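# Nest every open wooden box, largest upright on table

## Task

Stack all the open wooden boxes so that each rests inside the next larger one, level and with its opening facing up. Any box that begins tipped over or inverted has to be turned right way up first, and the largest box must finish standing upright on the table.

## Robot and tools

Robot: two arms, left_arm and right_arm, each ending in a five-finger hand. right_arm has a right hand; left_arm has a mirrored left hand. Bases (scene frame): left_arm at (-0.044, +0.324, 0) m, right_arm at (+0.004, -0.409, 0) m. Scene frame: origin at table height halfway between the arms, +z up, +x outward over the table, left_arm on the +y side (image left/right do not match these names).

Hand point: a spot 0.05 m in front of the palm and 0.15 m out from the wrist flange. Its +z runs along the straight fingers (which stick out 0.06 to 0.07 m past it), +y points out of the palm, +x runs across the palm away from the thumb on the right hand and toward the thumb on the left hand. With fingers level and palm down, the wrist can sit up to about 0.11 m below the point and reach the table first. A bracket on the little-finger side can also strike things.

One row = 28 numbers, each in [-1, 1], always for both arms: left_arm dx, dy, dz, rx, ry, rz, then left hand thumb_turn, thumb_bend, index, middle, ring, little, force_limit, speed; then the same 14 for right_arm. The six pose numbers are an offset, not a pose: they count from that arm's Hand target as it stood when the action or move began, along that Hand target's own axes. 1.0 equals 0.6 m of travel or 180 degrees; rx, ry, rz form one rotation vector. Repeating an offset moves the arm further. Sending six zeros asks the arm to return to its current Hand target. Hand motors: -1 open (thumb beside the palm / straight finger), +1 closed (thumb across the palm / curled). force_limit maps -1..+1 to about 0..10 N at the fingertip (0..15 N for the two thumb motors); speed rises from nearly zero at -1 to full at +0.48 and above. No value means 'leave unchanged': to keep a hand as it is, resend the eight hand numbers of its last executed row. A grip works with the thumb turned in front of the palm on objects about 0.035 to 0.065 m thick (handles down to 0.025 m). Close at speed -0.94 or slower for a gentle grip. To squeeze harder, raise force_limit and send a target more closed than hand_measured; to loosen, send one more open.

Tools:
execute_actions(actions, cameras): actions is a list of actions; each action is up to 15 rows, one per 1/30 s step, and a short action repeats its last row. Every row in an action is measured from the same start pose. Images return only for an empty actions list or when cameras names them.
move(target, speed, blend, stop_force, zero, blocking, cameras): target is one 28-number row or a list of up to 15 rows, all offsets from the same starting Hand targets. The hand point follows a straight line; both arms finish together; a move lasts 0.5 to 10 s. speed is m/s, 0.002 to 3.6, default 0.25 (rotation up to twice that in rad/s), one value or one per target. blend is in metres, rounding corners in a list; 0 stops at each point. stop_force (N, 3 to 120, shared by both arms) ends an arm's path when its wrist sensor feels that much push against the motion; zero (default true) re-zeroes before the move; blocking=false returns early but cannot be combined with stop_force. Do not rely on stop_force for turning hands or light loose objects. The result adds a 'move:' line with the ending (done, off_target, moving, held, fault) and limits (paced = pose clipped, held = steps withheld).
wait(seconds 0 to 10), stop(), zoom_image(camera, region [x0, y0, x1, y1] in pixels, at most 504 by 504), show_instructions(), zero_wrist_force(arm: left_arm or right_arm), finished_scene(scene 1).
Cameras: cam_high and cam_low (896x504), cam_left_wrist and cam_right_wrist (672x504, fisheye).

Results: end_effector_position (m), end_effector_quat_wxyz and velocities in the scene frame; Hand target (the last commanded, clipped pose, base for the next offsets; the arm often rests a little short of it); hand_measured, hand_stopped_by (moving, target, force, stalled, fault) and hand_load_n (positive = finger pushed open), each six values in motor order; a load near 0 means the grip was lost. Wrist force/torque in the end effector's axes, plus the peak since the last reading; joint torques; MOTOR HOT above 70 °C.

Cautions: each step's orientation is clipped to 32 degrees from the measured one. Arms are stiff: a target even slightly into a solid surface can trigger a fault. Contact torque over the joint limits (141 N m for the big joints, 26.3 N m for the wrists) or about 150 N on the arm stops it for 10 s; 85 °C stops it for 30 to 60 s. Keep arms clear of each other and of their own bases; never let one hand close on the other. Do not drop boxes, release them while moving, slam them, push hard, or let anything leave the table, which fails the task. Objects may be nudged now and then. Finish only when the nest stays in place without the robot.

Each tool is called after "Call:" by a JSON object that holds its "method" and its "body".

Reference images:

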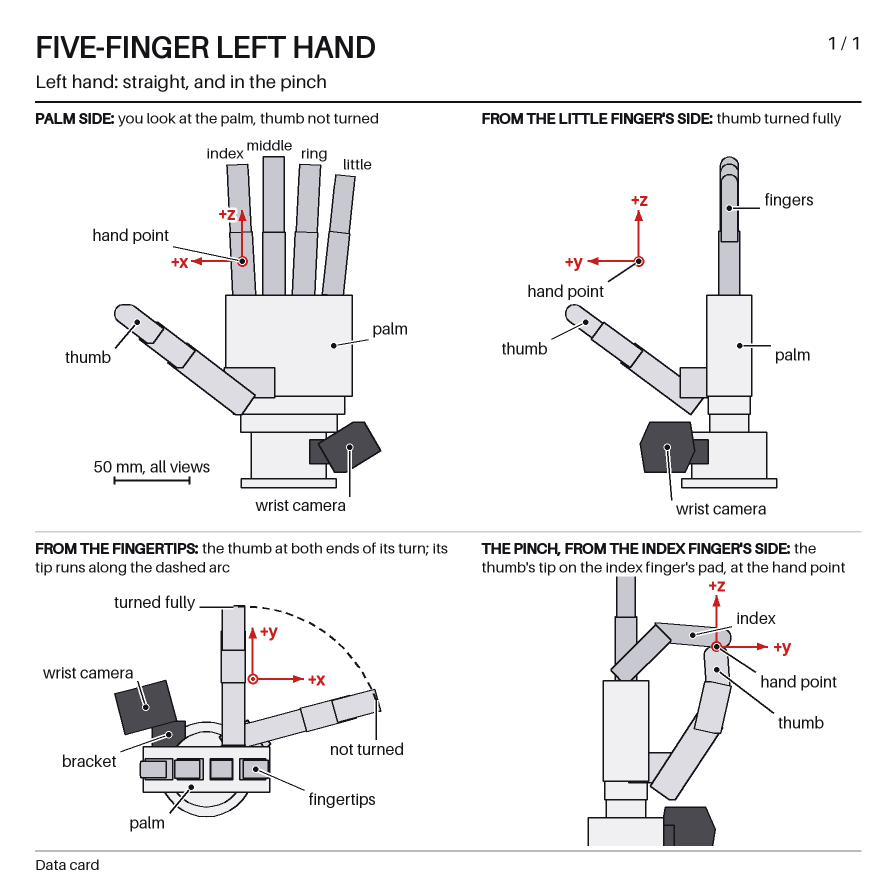

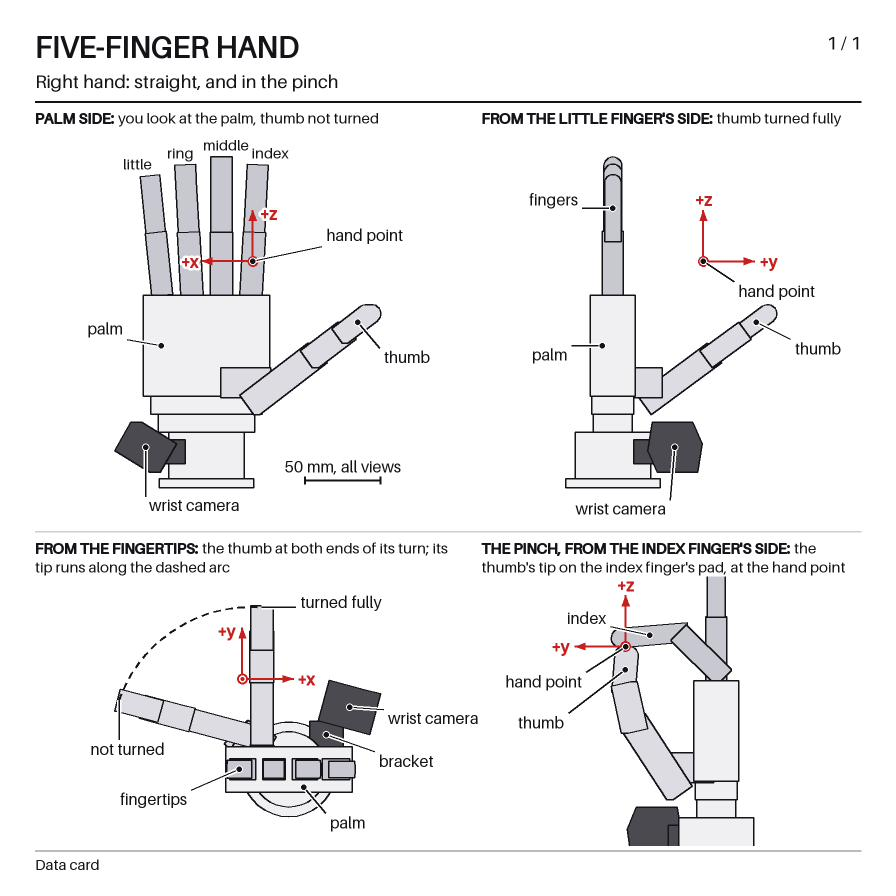

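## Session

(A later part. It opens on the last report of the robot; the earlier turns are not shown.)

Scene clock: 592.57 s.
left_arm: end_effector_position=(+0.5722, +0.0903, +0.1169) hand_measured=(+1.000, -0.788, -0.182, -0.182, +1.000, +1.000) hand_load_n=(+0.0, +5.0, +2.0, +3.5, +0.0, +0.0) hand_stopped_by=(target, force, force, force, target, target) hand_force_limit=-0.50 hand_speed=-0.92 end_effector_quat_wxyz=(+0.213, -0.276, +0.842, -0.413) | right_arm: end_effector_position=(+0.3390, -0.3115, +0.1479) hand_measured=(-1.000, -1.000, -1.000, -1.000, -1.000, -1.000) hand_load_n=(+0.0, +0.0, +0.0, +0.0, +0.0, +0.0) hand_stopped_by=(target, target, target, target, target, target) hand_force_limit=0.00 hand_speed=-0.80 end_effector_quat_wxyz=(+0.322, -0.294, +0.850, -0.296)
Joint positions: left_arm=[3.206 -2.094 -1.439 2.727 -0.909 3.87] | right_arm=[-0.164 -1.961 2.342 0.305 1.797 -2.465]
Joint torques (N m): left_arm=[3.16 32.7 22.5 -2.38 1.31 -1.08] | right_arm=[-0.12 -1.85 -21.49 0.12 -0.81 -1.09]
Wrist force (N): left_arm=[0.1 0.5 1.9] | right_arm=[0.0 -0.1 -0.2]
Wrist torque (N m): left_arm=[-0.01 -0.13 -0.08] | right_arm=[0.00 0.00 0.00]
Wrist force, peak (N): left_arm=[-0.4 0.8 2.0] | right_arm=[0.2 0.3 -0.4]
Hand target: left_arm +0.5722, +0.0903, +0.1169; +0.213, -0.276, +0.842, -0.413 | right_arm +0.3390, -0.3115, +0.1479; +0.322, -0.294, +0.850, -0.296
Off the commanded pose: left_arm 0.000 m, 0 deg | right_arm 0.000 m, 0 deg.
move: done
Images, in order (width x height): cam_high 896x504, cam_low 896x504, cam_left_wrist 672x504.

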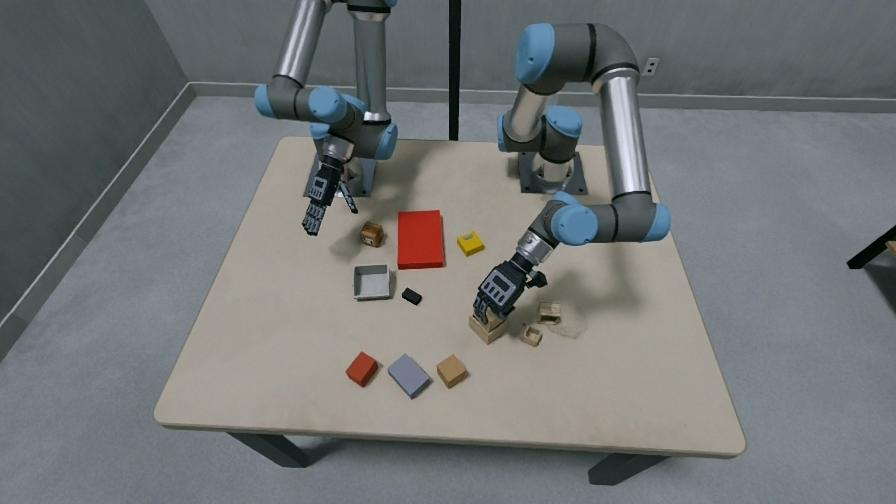

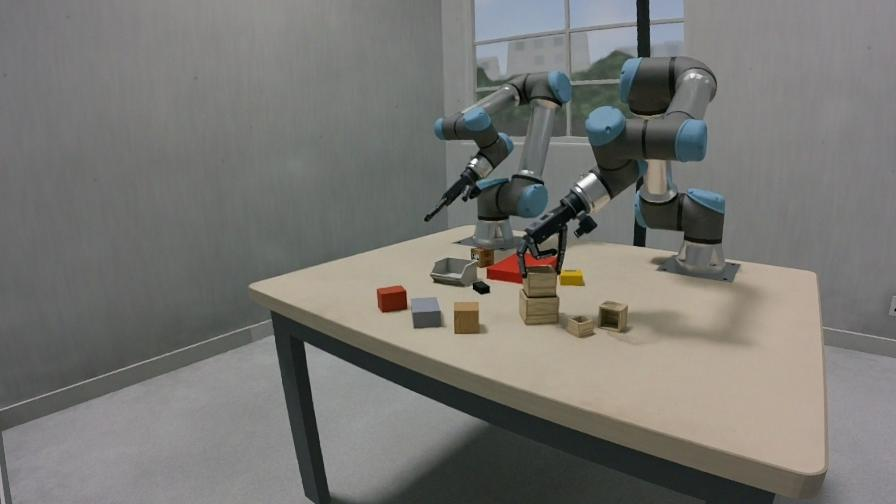

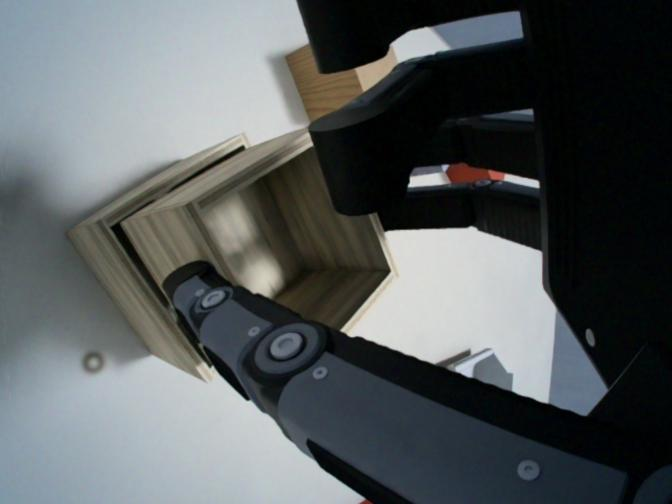

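Call:
{"method": "move", "body": {"target": [0.00087,0.00542,0.0038, -0.00131,-0.00813,-0.00569, 1,-0.7,0.0,0.0,1,1,-0.5,-0.92, 0,0,0,0,0,0,-1,-1,-1,-1,-1,-1,0,-0.8], "speed": 0.03, "cameras": ["cam_high","cam_low","cam_left_wrist"]}}

Call:
{"method": "zoom_image", "body": {"camera": "cam_high", "region": [465, 305, 515, 350]}}

Call:
{"method": "zoom_image", "body": {"camera": "cam_low", "region": [515, 270, 565, 320]}}

Call:
{"method": "zoom_image", "body": {"camera": "cam_left_wrist", "region": [50, 120, 260, 380]}}

Scene clock: 606.63 s.
left_arm: end_effector_position=(+0.5722, +0.0903, +0.1128) hand_measured=(+1.000, -0.788, -0.182, -0.182, +1.000, +1.000) hand_load_n=(+0.0, +5.5, +2.0, +4.0, +0.0, +0.0) hand_stopped_by=(target, force, force, force, target, target) hand_force_limit=-0.50 hand_speed=-0.92 end_effector_quat_wxyz=(+0.219, -0.289, +0.837, -0.409) end_effector_velocity=(-0.001, -0.001, +0.000) end_effector_angular_velocity=(+0.001, +0.002, -0.005) | right_arm: end_effector_position=(+0.3390, -0.3115, +0.1479) hand_measured=(-1.000, -1.000, -1.000, -1.000, -1.000, -1.000) hand_load_n=(+0.0, +0.0, +0.0, +0.0, +0.0, +0.0) hand_stopped_by=(target, target, target, target, target, target) hand_force_limit=0.00 hand_speed=-0.80 end_effector_quat_wxyz=(+0.322, -0.294, +0.850, -0.296)
Joint positions: left_arm=[3.2 -2.085 -1.459 2.76 -0.935 3.836] | right_arm=[-0.164 -1.961 2.342 0.305 1.797 -2.465]
Joint velocities: left_arm=[-0.001 0 0 -0.004 0.002 0.005] | right_arm=[within noise]
Joint torques (N m): left_arm=[1.47 40.88 24.57 -2.41 1.33 0.94] | right_arm=[-0.66 -1.12 -22.22 -0.09 -0.76 -0.9]
Wrist force (N): left_arm=[0.2 0.6 1.8] | right_arm=[-0.1 0.1 -0.1]
Wrist torque (N m): left_arm=[0.01 -0.14 0.02] | right_arm=[0.02 0.02 0.00]
Wrist force, peak (N): left_arm=[0.1 0.4 2.1] | right_arm=[0.2 0.0 -0.4]
Hand target: left_arm +0.5722, +0.0903, +0.1129; +0.219, -0.289, +0.837, -0.409 | right_arm +0.3390, -0.3115, +0.1479; +0.322, -0.294, +0.850, -0.296
Off the commanded pose: left_arm 0.000 m, 0 deg | right_arm 0.000 m, 0 deg.
move: done
Images, in order (width x height): cam_high 896x504, cam_low 896x504, cam_left_wrist 672x504.

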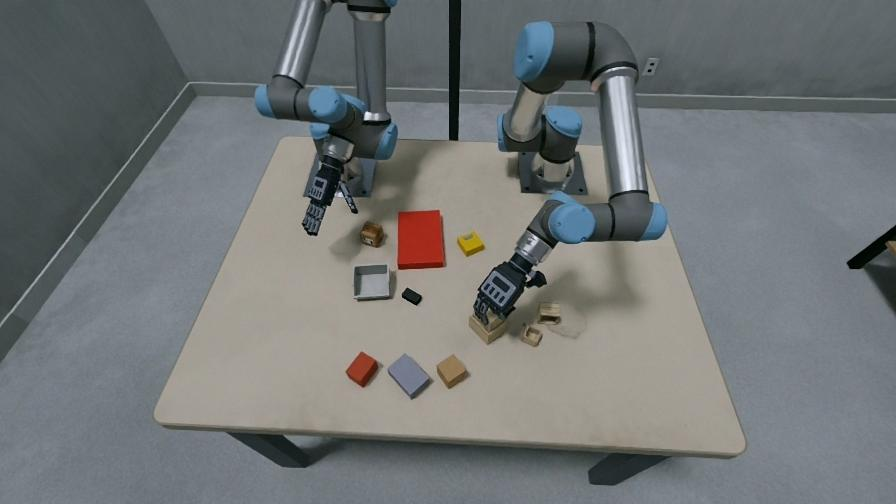

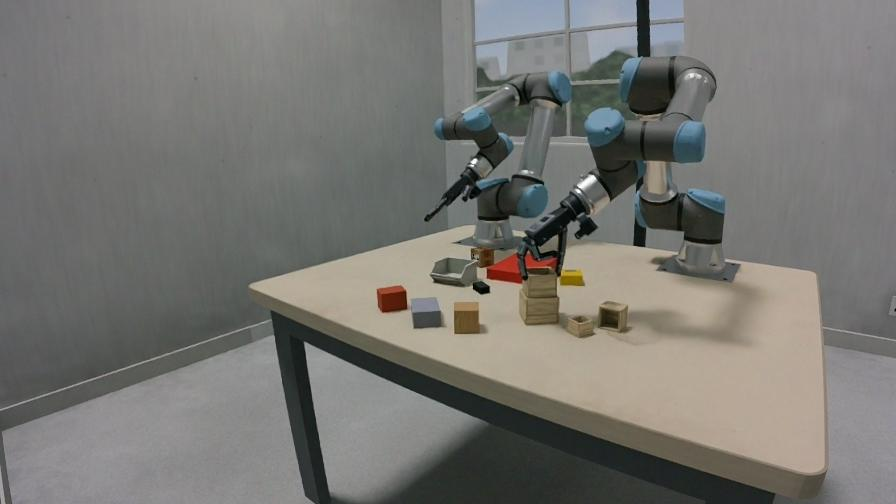

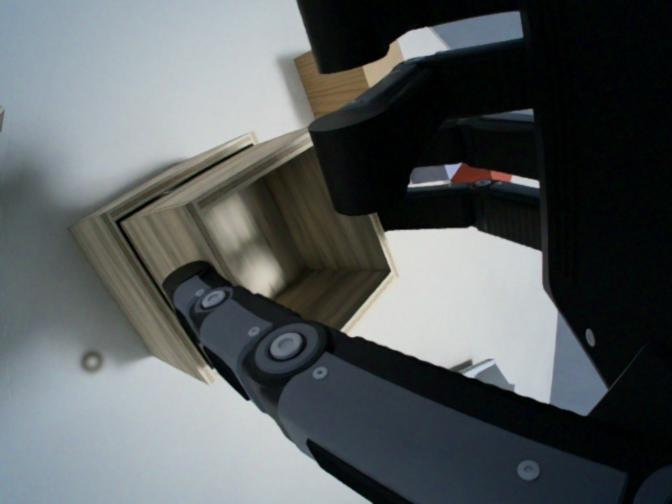

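Scaled by 10.080 from the camera's 896x504 image, which has a finer 1280x720 frame.

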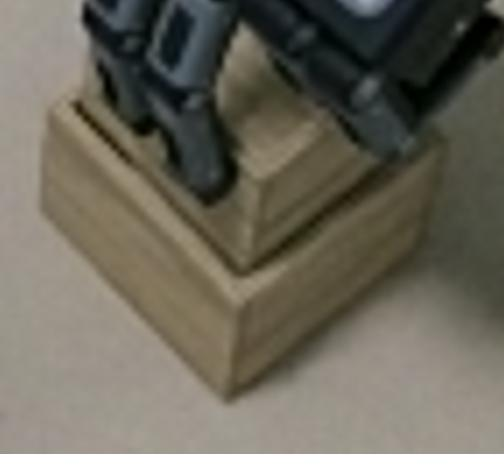

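Scaled by 10.080 from the camera's 896x504 image, which has a finer 1280x720 frame.

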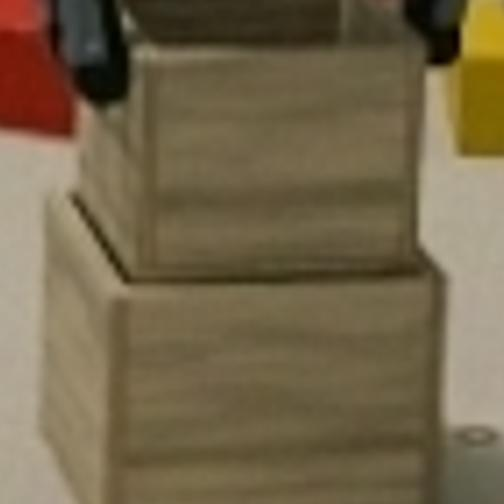

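Scaled by 1.938 from the camera's 672x504 image, which has a finer 960x720 frame.

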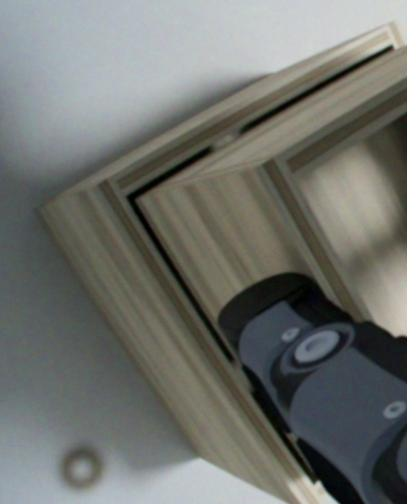

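Call:
{"method": "move", "body": {"target": [0.00109,0.00676,0.00474, 0,0,0, 1,-0.7,0.0,0.0,1,1,-0.5,-0.92, 0,0,0,0,0,0,-1,-1,-1,-1,-1,-1,0,-0.8], "speed": 0.006, "stop_force": 3, "cameras": ["cam_high","cam_low","cam_left_wrist"]}}

Call:
{"method": "zoom_image", "body": {"camera": "cam_high", "region": [465, 305, 515, 350]}}

Call:
{"method": "zoom_image", "body": {"camera": "cam_low", "region": [505, 255, 595, 345]}}

Call:
{"method": "zoom_image", "body": {"camera": "cam_left_wrist", "region": [50, 120, 260, 380]}}

Scene clock: 612.60 s.
left_arm: end_effector_position=(+0.5722, +0.0903, +0.1078) hand_measured=(+1.000, -0.788, -0.182, -0.182, +1.000, +1.000) hand_load_n=(+0.0, +5.0, +2.0, +3.5, +0.0, +0.0) hand_stopped_by=(target, force, force, force, target, target) hand_force_limit=-0.50 hand_speed=-0.92 end_effector_quat_wxyz=(+0.219, -0.289, +0.837, -0.409) | right_arm: end_effector_position=(+0.3390, -0.3115, +0.1479) hand_measured=(-1.000, -1.000, -1.000, -1.000, -1.000, -1.000) hand_load_n=(+0.0, +0.0, +0.0, +0.0, +0.0, +0.0) hand_stopped_by=(target, target, target, target, target, target) hand_force_limit=0.00 hand_speed=-0.80 end_effector_quat_wxyz=(+0.322, -0.294, +0.850, -0.296)
Joint positions: left_arm=[3.2 -2.09 -1.466 2.771 -0.935 3.836] | right_arm=[-0.164 -1.961 2.342 0.305 1.797 -2.465]
Joint torques (N m): left_arm=[3.37 35.08 17.29 -2.11 2.31 0.52] | right_arm=[-1.51 -1.14 -21.85 0.02 -0.93 -0.94]
Wrist force (N): left_arm=[0.1 0.4 1.7] | right_arm=[0.1 0.0 -0.4]
Wrist torque (N m): left_arm=[-0.01 -0.13 0.00] | right_arm=[0.02 -0.01 0.01]
Wrist force, peak (N): left_arm=[0.1 0.5 2.0] | right_arm=[-0.2 -0.2 -0.4]
Hand target: left_arm +0.5722, +0.0903, +0.1079; +0.219, -0.289, +0.837, -0.409 | right_arm +0.3390, -0.3115, +0.1479; +0.322, -0.294, +0.850, -0.296
Off the commanded pose: left_arm 0.000 m, 0 deg | right_arm 0.000 m, 0 deg.
move: done
Images, in order (width x height): cam_high 896x504, cam_low 896x504, cam_left_wrist 672x504.

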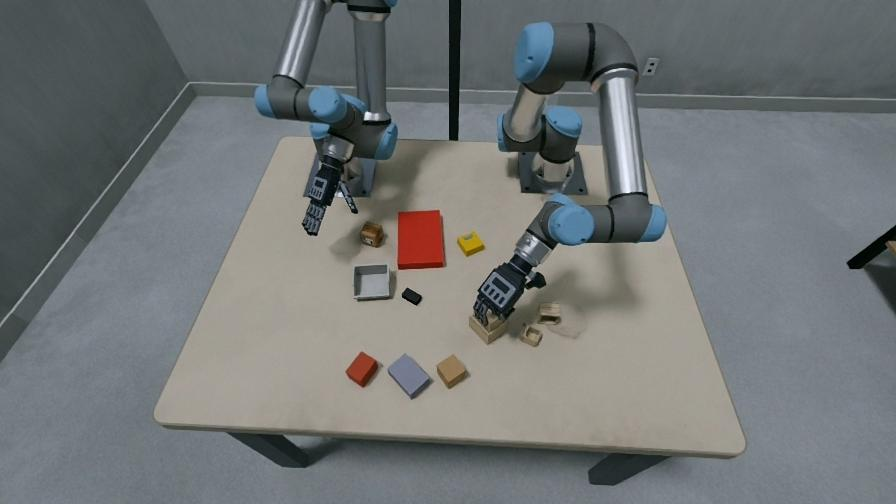

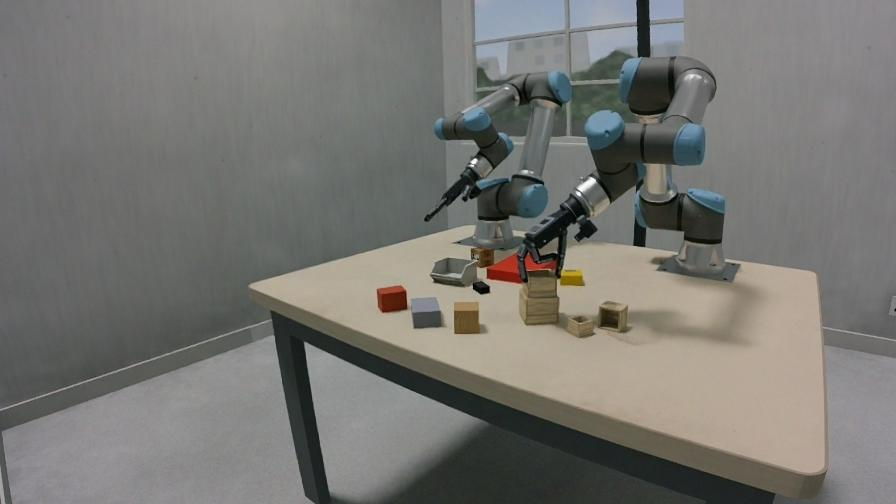

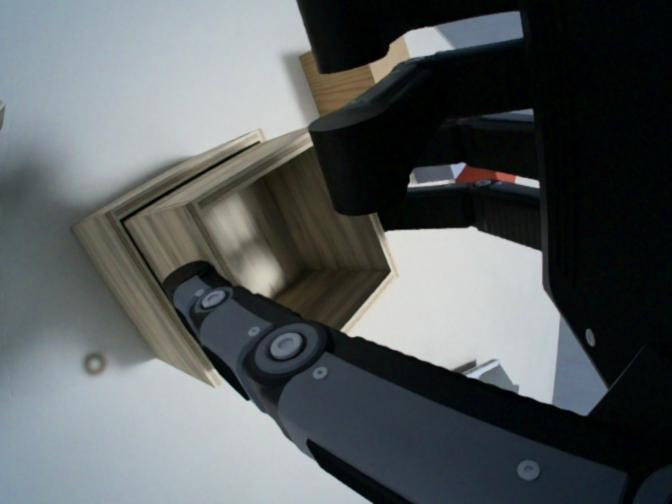

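Scaled by 10.080 from the camera's 896x504 image, which has a finer 1280x720 frame.

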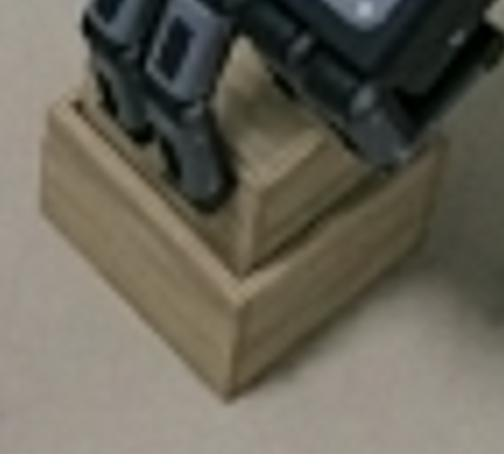

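Scaled by 5.600 from the camera's 896x504 image, which has a finer 1280x720 frame.

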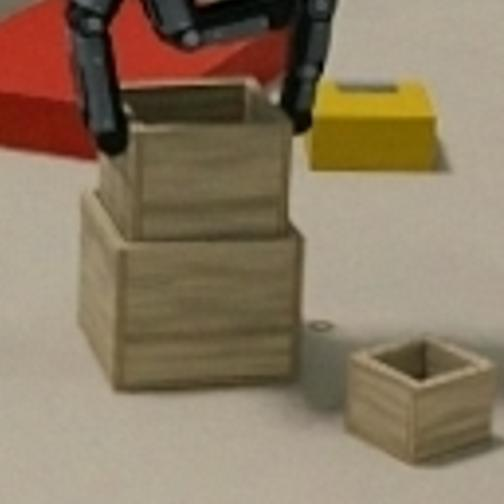

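Scaled by 1.938 from the camera's 672x504 image, which has a finer 960x720 frame.

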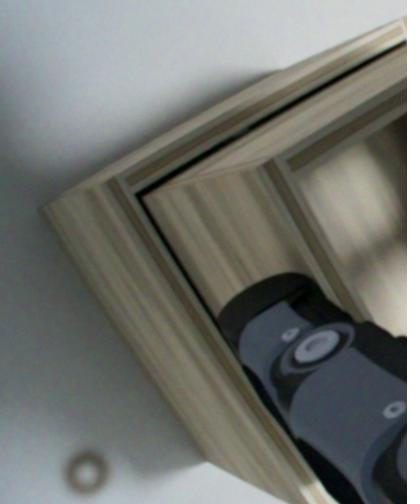

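Call:
{"method": "move", "body": {"target": [0.0052,0.03245,0.02275, 0,0,0, 1,-0.7,0.0,0.0,1,1,-0.5,-0.92, 0,0,0,0,0,0,-1,-1,-1,-1,-1,-1,0,-0.8], "speed": 0.01, "stop_force": 3, "cameras": ["cam_high","cam_low","cam_left_wrist"]}}

Call:
{"method": "zoom_image", "body": {"camera": "cam_high", "region": [465, 305, 515, 350]}}

Call:
{"method": "zoom_image", "body": {"camera": "cam_low", "region": [505, 255, 595, 345]}}

Call:
{"method": "zoom_image", "body": {"camera": "cam_left_wrist", "region": [50, 120, 260, 380]}}

Scene clock: 627.30 s.
left_arm: end_effector_position=(+0.5722, +0.0903, +0.0838) hand_measured=(+1.000, -0.788, -0.182, -0.182, +1.000, +1.000) hand_load_n=(+0.0, +5.5, +2.0, +3.5, +0.0, +0.0) hand_stopped_by=(target, force, force, force, target, target) hand_force_limit=-0.50 hand_speed=-0.92 end_effector_quat_wxyz=(+0.219, -0.289, +0.837, -0.409) | right_arm: end_effector_position=(+0.3390, -0.3115, +0.1479) hand_measured=(-1.000, -1.000, -1.000, -1.000, -1.000, -1.000) hand_load_n=(-0.5, +0.0, +0.0, +0.0, +0.0, +0.0) hand_stopped_by=(target, target, target, target, target, target) hand_force_limit=0.00 hand_speed=-0.80 end_effector_quat_wxyz=(+0.322, -0.294, +0.850, -0.296)
Joint positions: left_arm=[3.2 -2.114 -1.494 2.824 -0.935 3.836] | right_arm=[-0.164 -1.961 2.342 0.305 1.797 -2.465]
Joint torques (N m): left_arm=[-5.95 45.23 24.08 -2.27 -0.52 -1.17] | right_arm=[-1.57 -1.45 -22.35 -0.02 -0.8 -0.91]
Wrist force (N): left_arm=[0.2 0.7 1.9] | right_arm=[0.1 0.3 0.0]
Wrist torque (N m): left_arm=[0.03 -0.13 0.00] | right_arm=[0.04 -0.01 0.02]
Wrist force, peak (N): left_arm=[0.1 0.8 2.0] | right_arm=[0.2 -0.1 -0.4]
Hand target: left_arm +0.5722, +0.0903, +0.0839; +0.219, -0.289, +0.837, -0.409 | right_arm +0.3390, -0.3115, +0.1479; +0.322, -0.294, +0.850, -0.296
Off the commanded pose: left_arm 0.000 m, 0 deg | right_arm 0.000 m, 0 deg.
move: done
Images, in order (width x height): cam_high 896x504, cam_low 896x504, cam_left_wrist 672x504.

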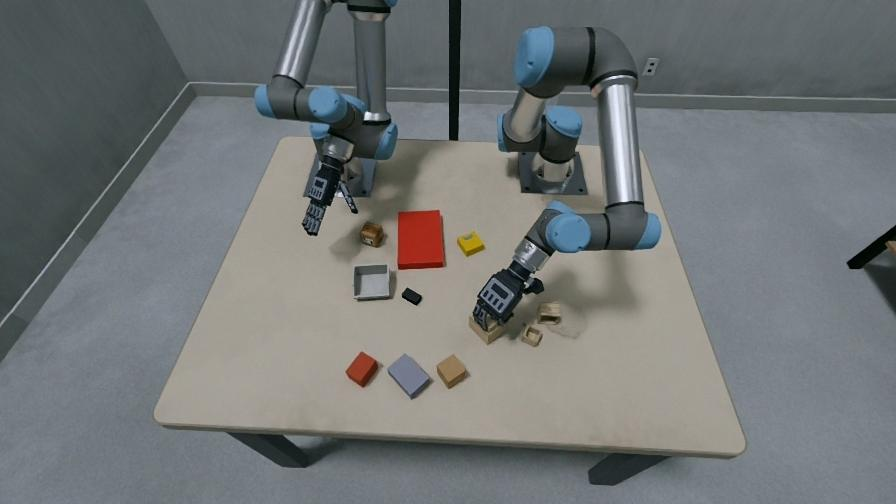

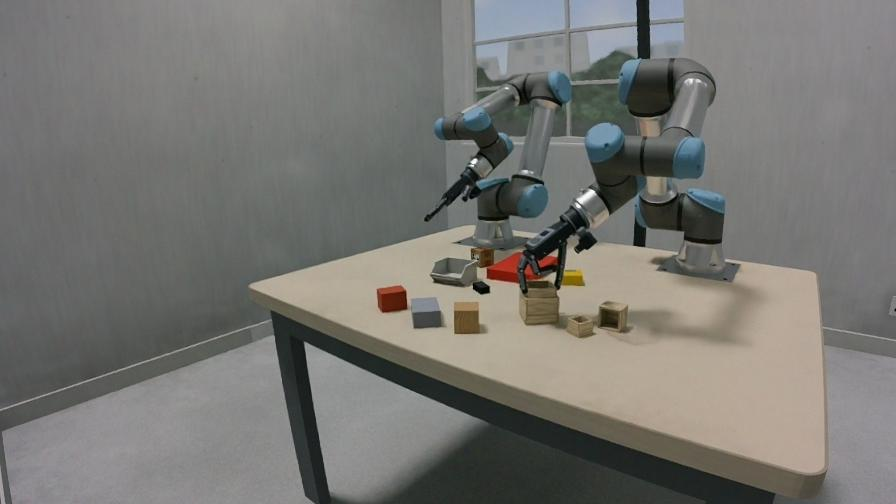

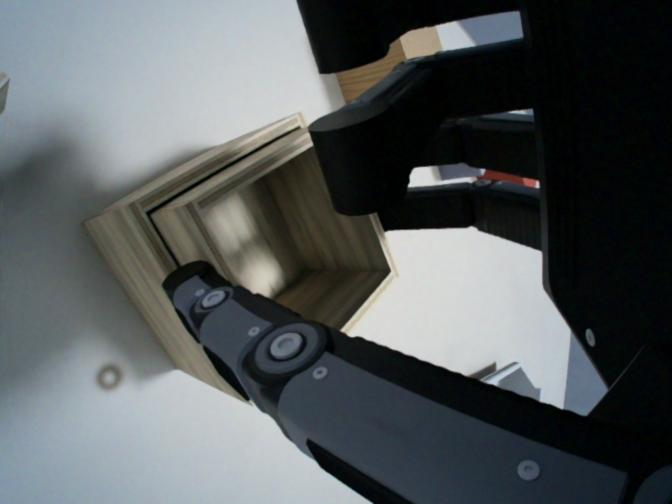

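Scaled by 10.080 from the camera's 896x504 image, which has a finer 1280x720 frame.

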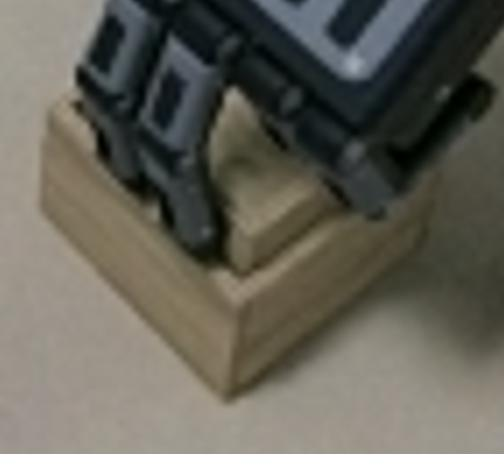

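Scaled by 5.600 from the camera's 896x504 image, which has a finer 1280x720 frame.

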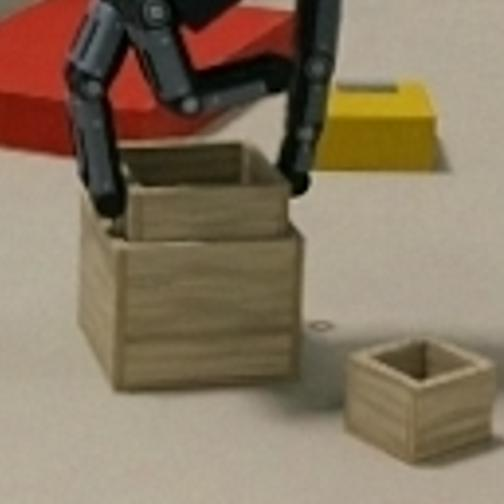

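Scaled by 1.938 from the camera's 672x504 image, which has a finer 960x720 frame.

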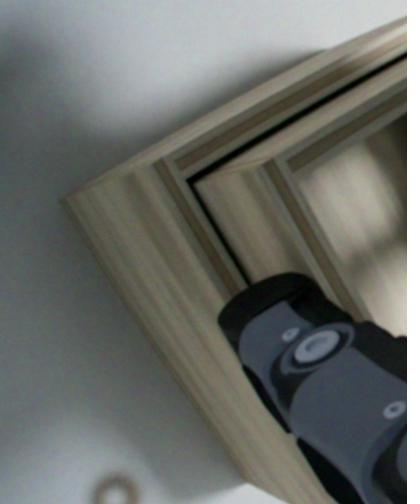

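Call:
{"method": "move", "body": {"target": [0.00109,0.00676,0.00474, 0,0,0, 1,-0.7,0.0,0.0,1,1,-0.5,-0.92, 0,0,0,0,0,0,-1,-1,-1,-1,-1,-1,0,-0.8], "speed": 0.006, "stop_force": 3, "cameras": ["cam_high","cam_low","cam_left_wrist"]}}

Call:
{"method": "zoom_image", "body": {"camera": "cam_low", "region": [505, 255, 595, 345]}}

Call:
{"method": "zoom_image", "body": {"camera": "cam_high", "region": [465, 305, 515, 350]}}

Scene clock: 633.27 s.
left_arm: end_effector_position=(+0.5722, +0.0903, +0.0789) hand_measured=(+1.000, -0.788, -0.182, -0.182, +1.000, +1.000) hand_load_n=(+0.0, +5.0, +2.0, +3.5, +0.0, +0.0) hand_stopped_by=(target, force, force, force, target, target) hand_force_limit=-0.50 hand_speed=-0.92 end_effector_quat_wxyz=(+0.219, -0.289, +0.837, -0.409) | right_arm: end_effector_position=(+0.3390, -0.3115, +0.1479) hand_measured=(-1.000, -1.000, -1.000, -1.000, -1.000, -1.000) hand_load_n=(-0.5, +0.0, +0.0, +0.0, +0.0, +0.0) hand_stopped_by=(target, target, target, target, target, target) hand_force_limit=0.00 hand_speed=-0.80 end_effector_quat_wxyz=(+0.322, -0.294, +0.850, -0.296)
Joint positions: left_arm=[3.2 -2.12 -1.5 2.834 -0.935 3.836] | right_arm=[-0.164 -1.961 2.342 0.305 1.797 -2.465]
Joint torques (N m): left_arm=[-5.18 37.07 15.45 -2.13 -0.47 -1.21] | right_arm=[-0.87 -1.37 -22.13 -0.08 -0.8 -0.89]
Wrist force (N): left_arm=[0.2 0.5 1.8] | right_arm=[0.0 -0.1 0.0]
Wrist torque (N m): left_arm=[0.00 -0.15 0.01] | right_arm=[-0.03 0.00 0.01]
Wrist force, peak (N): left_arm=[0.2 0.7 2.2] | right_arm=[0.0 -0.3 -0.5]
Hand target: left_arm +0.5722, +0.0903, +0.0789; +0.219, -0.289, +0.837, -0.409 | right_arm +0.3390, -0.3115, +0.1479; +0.322, -0.294, +0.850, -0.296
Off the commanded pose: left_arm 0.000 m, 0 deg | right_arm 0.000 m, 0 deg.
move: done
Images, in order (width x height): cam_high 896x504, cam_low 896x504, cam_left_wrist 672x504.

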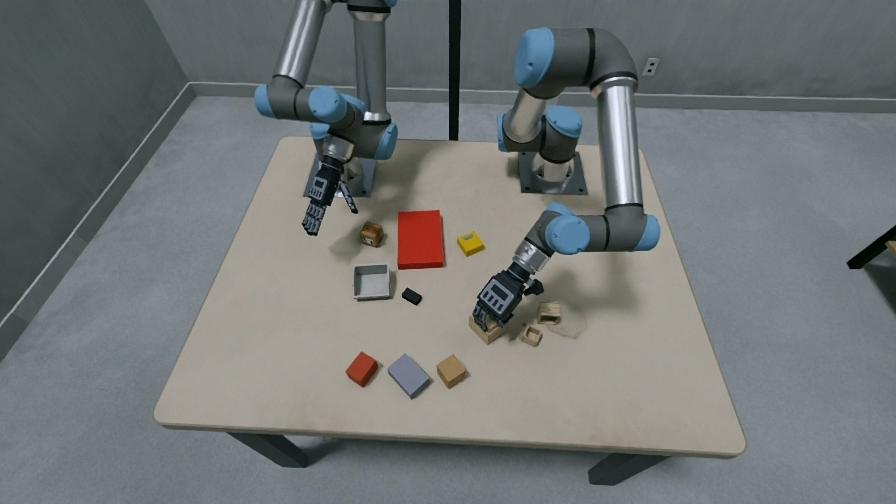

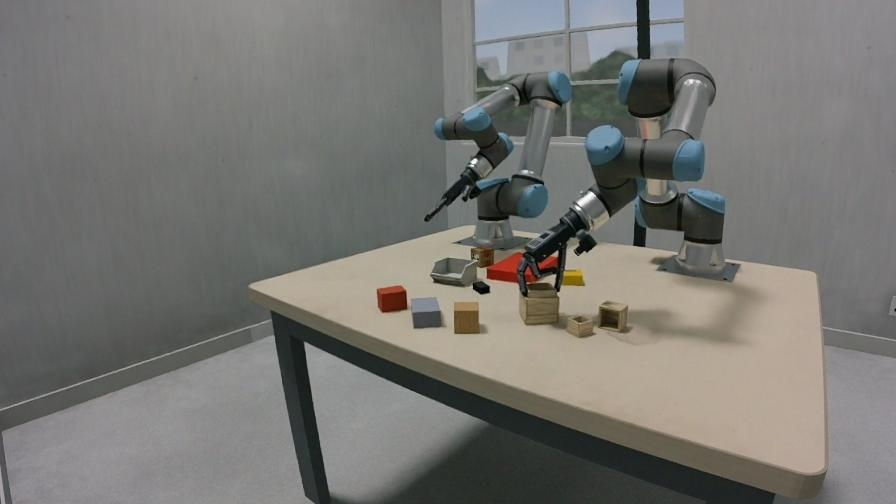

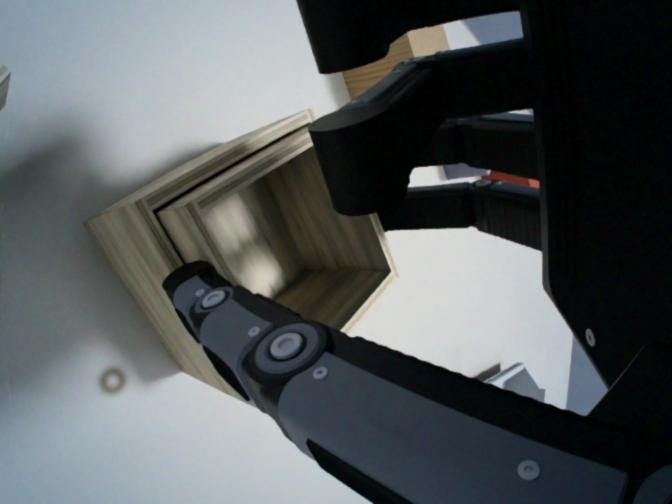

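Scaled by 5.600 from the camera's 896x504 image, which has a finer 1280x720 frame.

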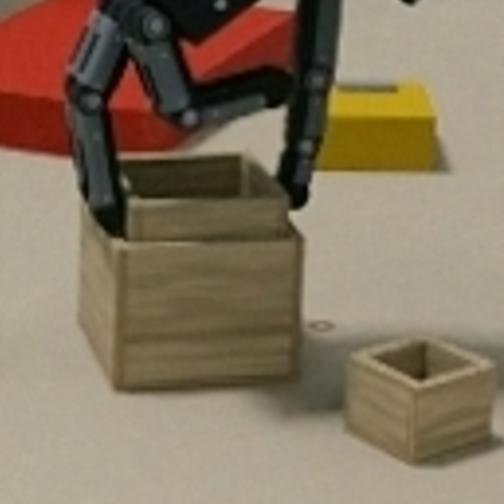

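Scaled by 10.080 from the camera's 896x504 image, which has a finer 1280x720 frame.

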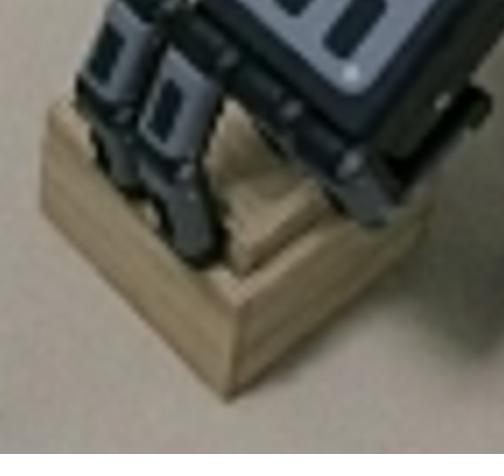

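Call:
{"method": "move", "body": {"target": [0.00109,0.00676,0.00474, 0,0,0, 1,-0.7,0.0,0.0,1,1,-0.5,-0.92, 0,0,0,0,0,0,-1,-1,-1,-1,-1,-1,0,-0.8], "speed": 0.005, "stop_force": 3, "cameras": ["cam_high","cam_low","cam_left_wrist"]}}

Call:
{"method": "zoom_image", "body": {"camera": "cam_low", "region": [505, 255, 595, 345]}}

Call:
{"method": "zoom_image", "body": {"camera": "cam_high", "region": [465, 305, 515, 350]}}

Scene clock: 636.70 s.
left_arm: end_effector_position=(+0.5723, +0.0903, +0.0776) hand_measured=(+1.000, -0.788, -0.182, -0.182, +1.000, +1.000) hand_load_n=(+0.0, +5.0, +2.0, +4.0, +0.5, +0.0) hand_stopped_by=(target, force, force, force, target, target) hand_force_limit=-0.50 hand_speed=-0.92 end_effector_quat_wxyz=(+0.219, -0.289, +0.837, -0.409) | right_arm: end_effector_position=(+0.3390, -0.3115, +0.1479) hand_measured=(-1.000, -1.000, -1.000, -1.000, -1.000, -1.000) hand_load_n=(-0.5, +0.0, +0.0, +0.0, +0.0, +0.0) hand_stopped_by=(target, target, target, target, target, target) hand_force_limit=0.00 hand_speed=-0.80 end_effector_quat_wxyz=(+0.322, -0.294, +0.850, -0.296)
Joint positions: left_arm=[3.2 -2.121 -1.501 2.838 -0.935 3.836] | right_arm=[-0.164 -1.961 2.342 0.305 1.797 -2.465]
Joint torques (N m): left_arm=[-4.94 47.37 25.15 -2.21 -0.53 -1] | right_arm=[-0.52 -0.85 -22.54 -0.02 -0.83 -0.91]
Wrist force (N): left_arm=[-0.5 -2.4 0.0] | right_arm=[0.1 0.0 -0.1]
Wrist torque (N m): left_arm=[0.07 -0.19 0.06] | right_arm=[0.01 -0.01 0.00]
Wrist force, peak (N): left_arm=[-1.2 -4.2 -0.9] | right_arm=[0.4 0.1 -0.3]
Hand target: left_arm +0.5723, +0.0903, +0.0776; +0.219, -0.289, +0.837, -0.409 (not the last commanded pose) | right_arm +0.3390, -0.3115, +0.1479; +0.322, -0.294, +0.850, -0.296
Off the commanded pose: left_arm 0.004 m, 0 deg | right_arm 0.000 m, 0 deg.
move: contact (left_arm)
Images, in order (width x height): cam_high 896x504, cam_low 896x504, cam_left_wrist 672x504.

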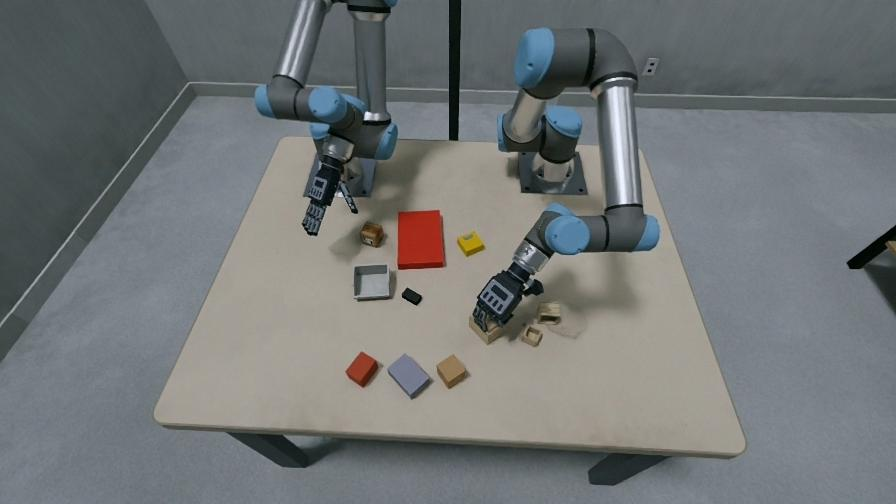

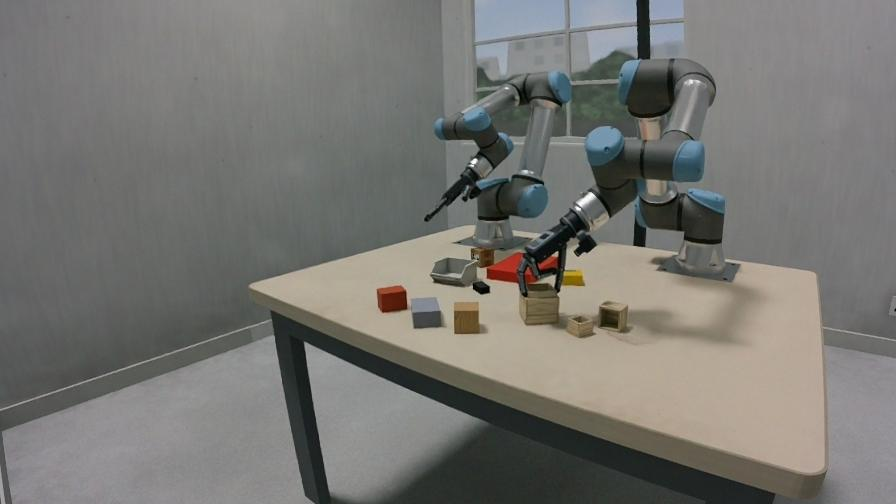

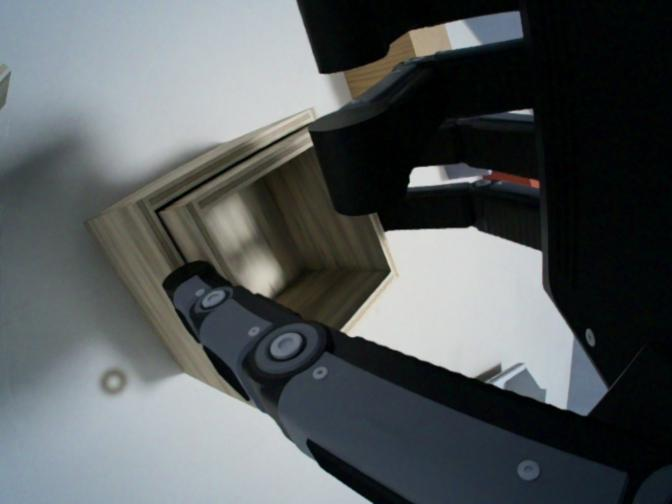

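Scaled by 5.600 from the camera's 896x504 image, which has a finer 1280x720 frame.

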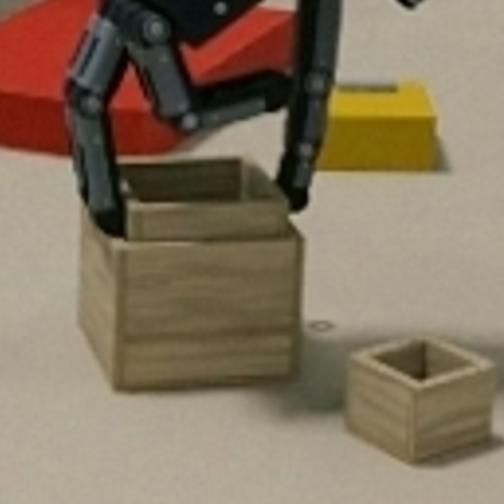

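Scaled by 10.080 from the camera's 896x504 image, which has a finer 1280x720 frame.

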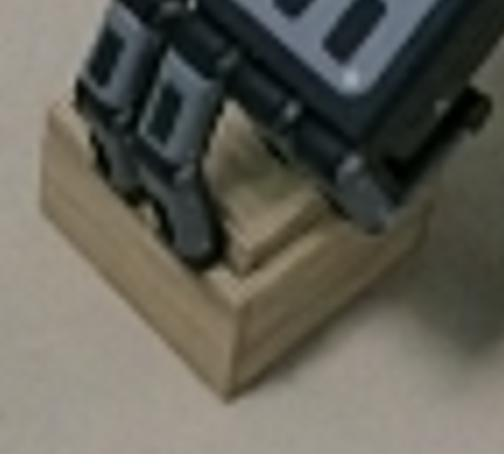

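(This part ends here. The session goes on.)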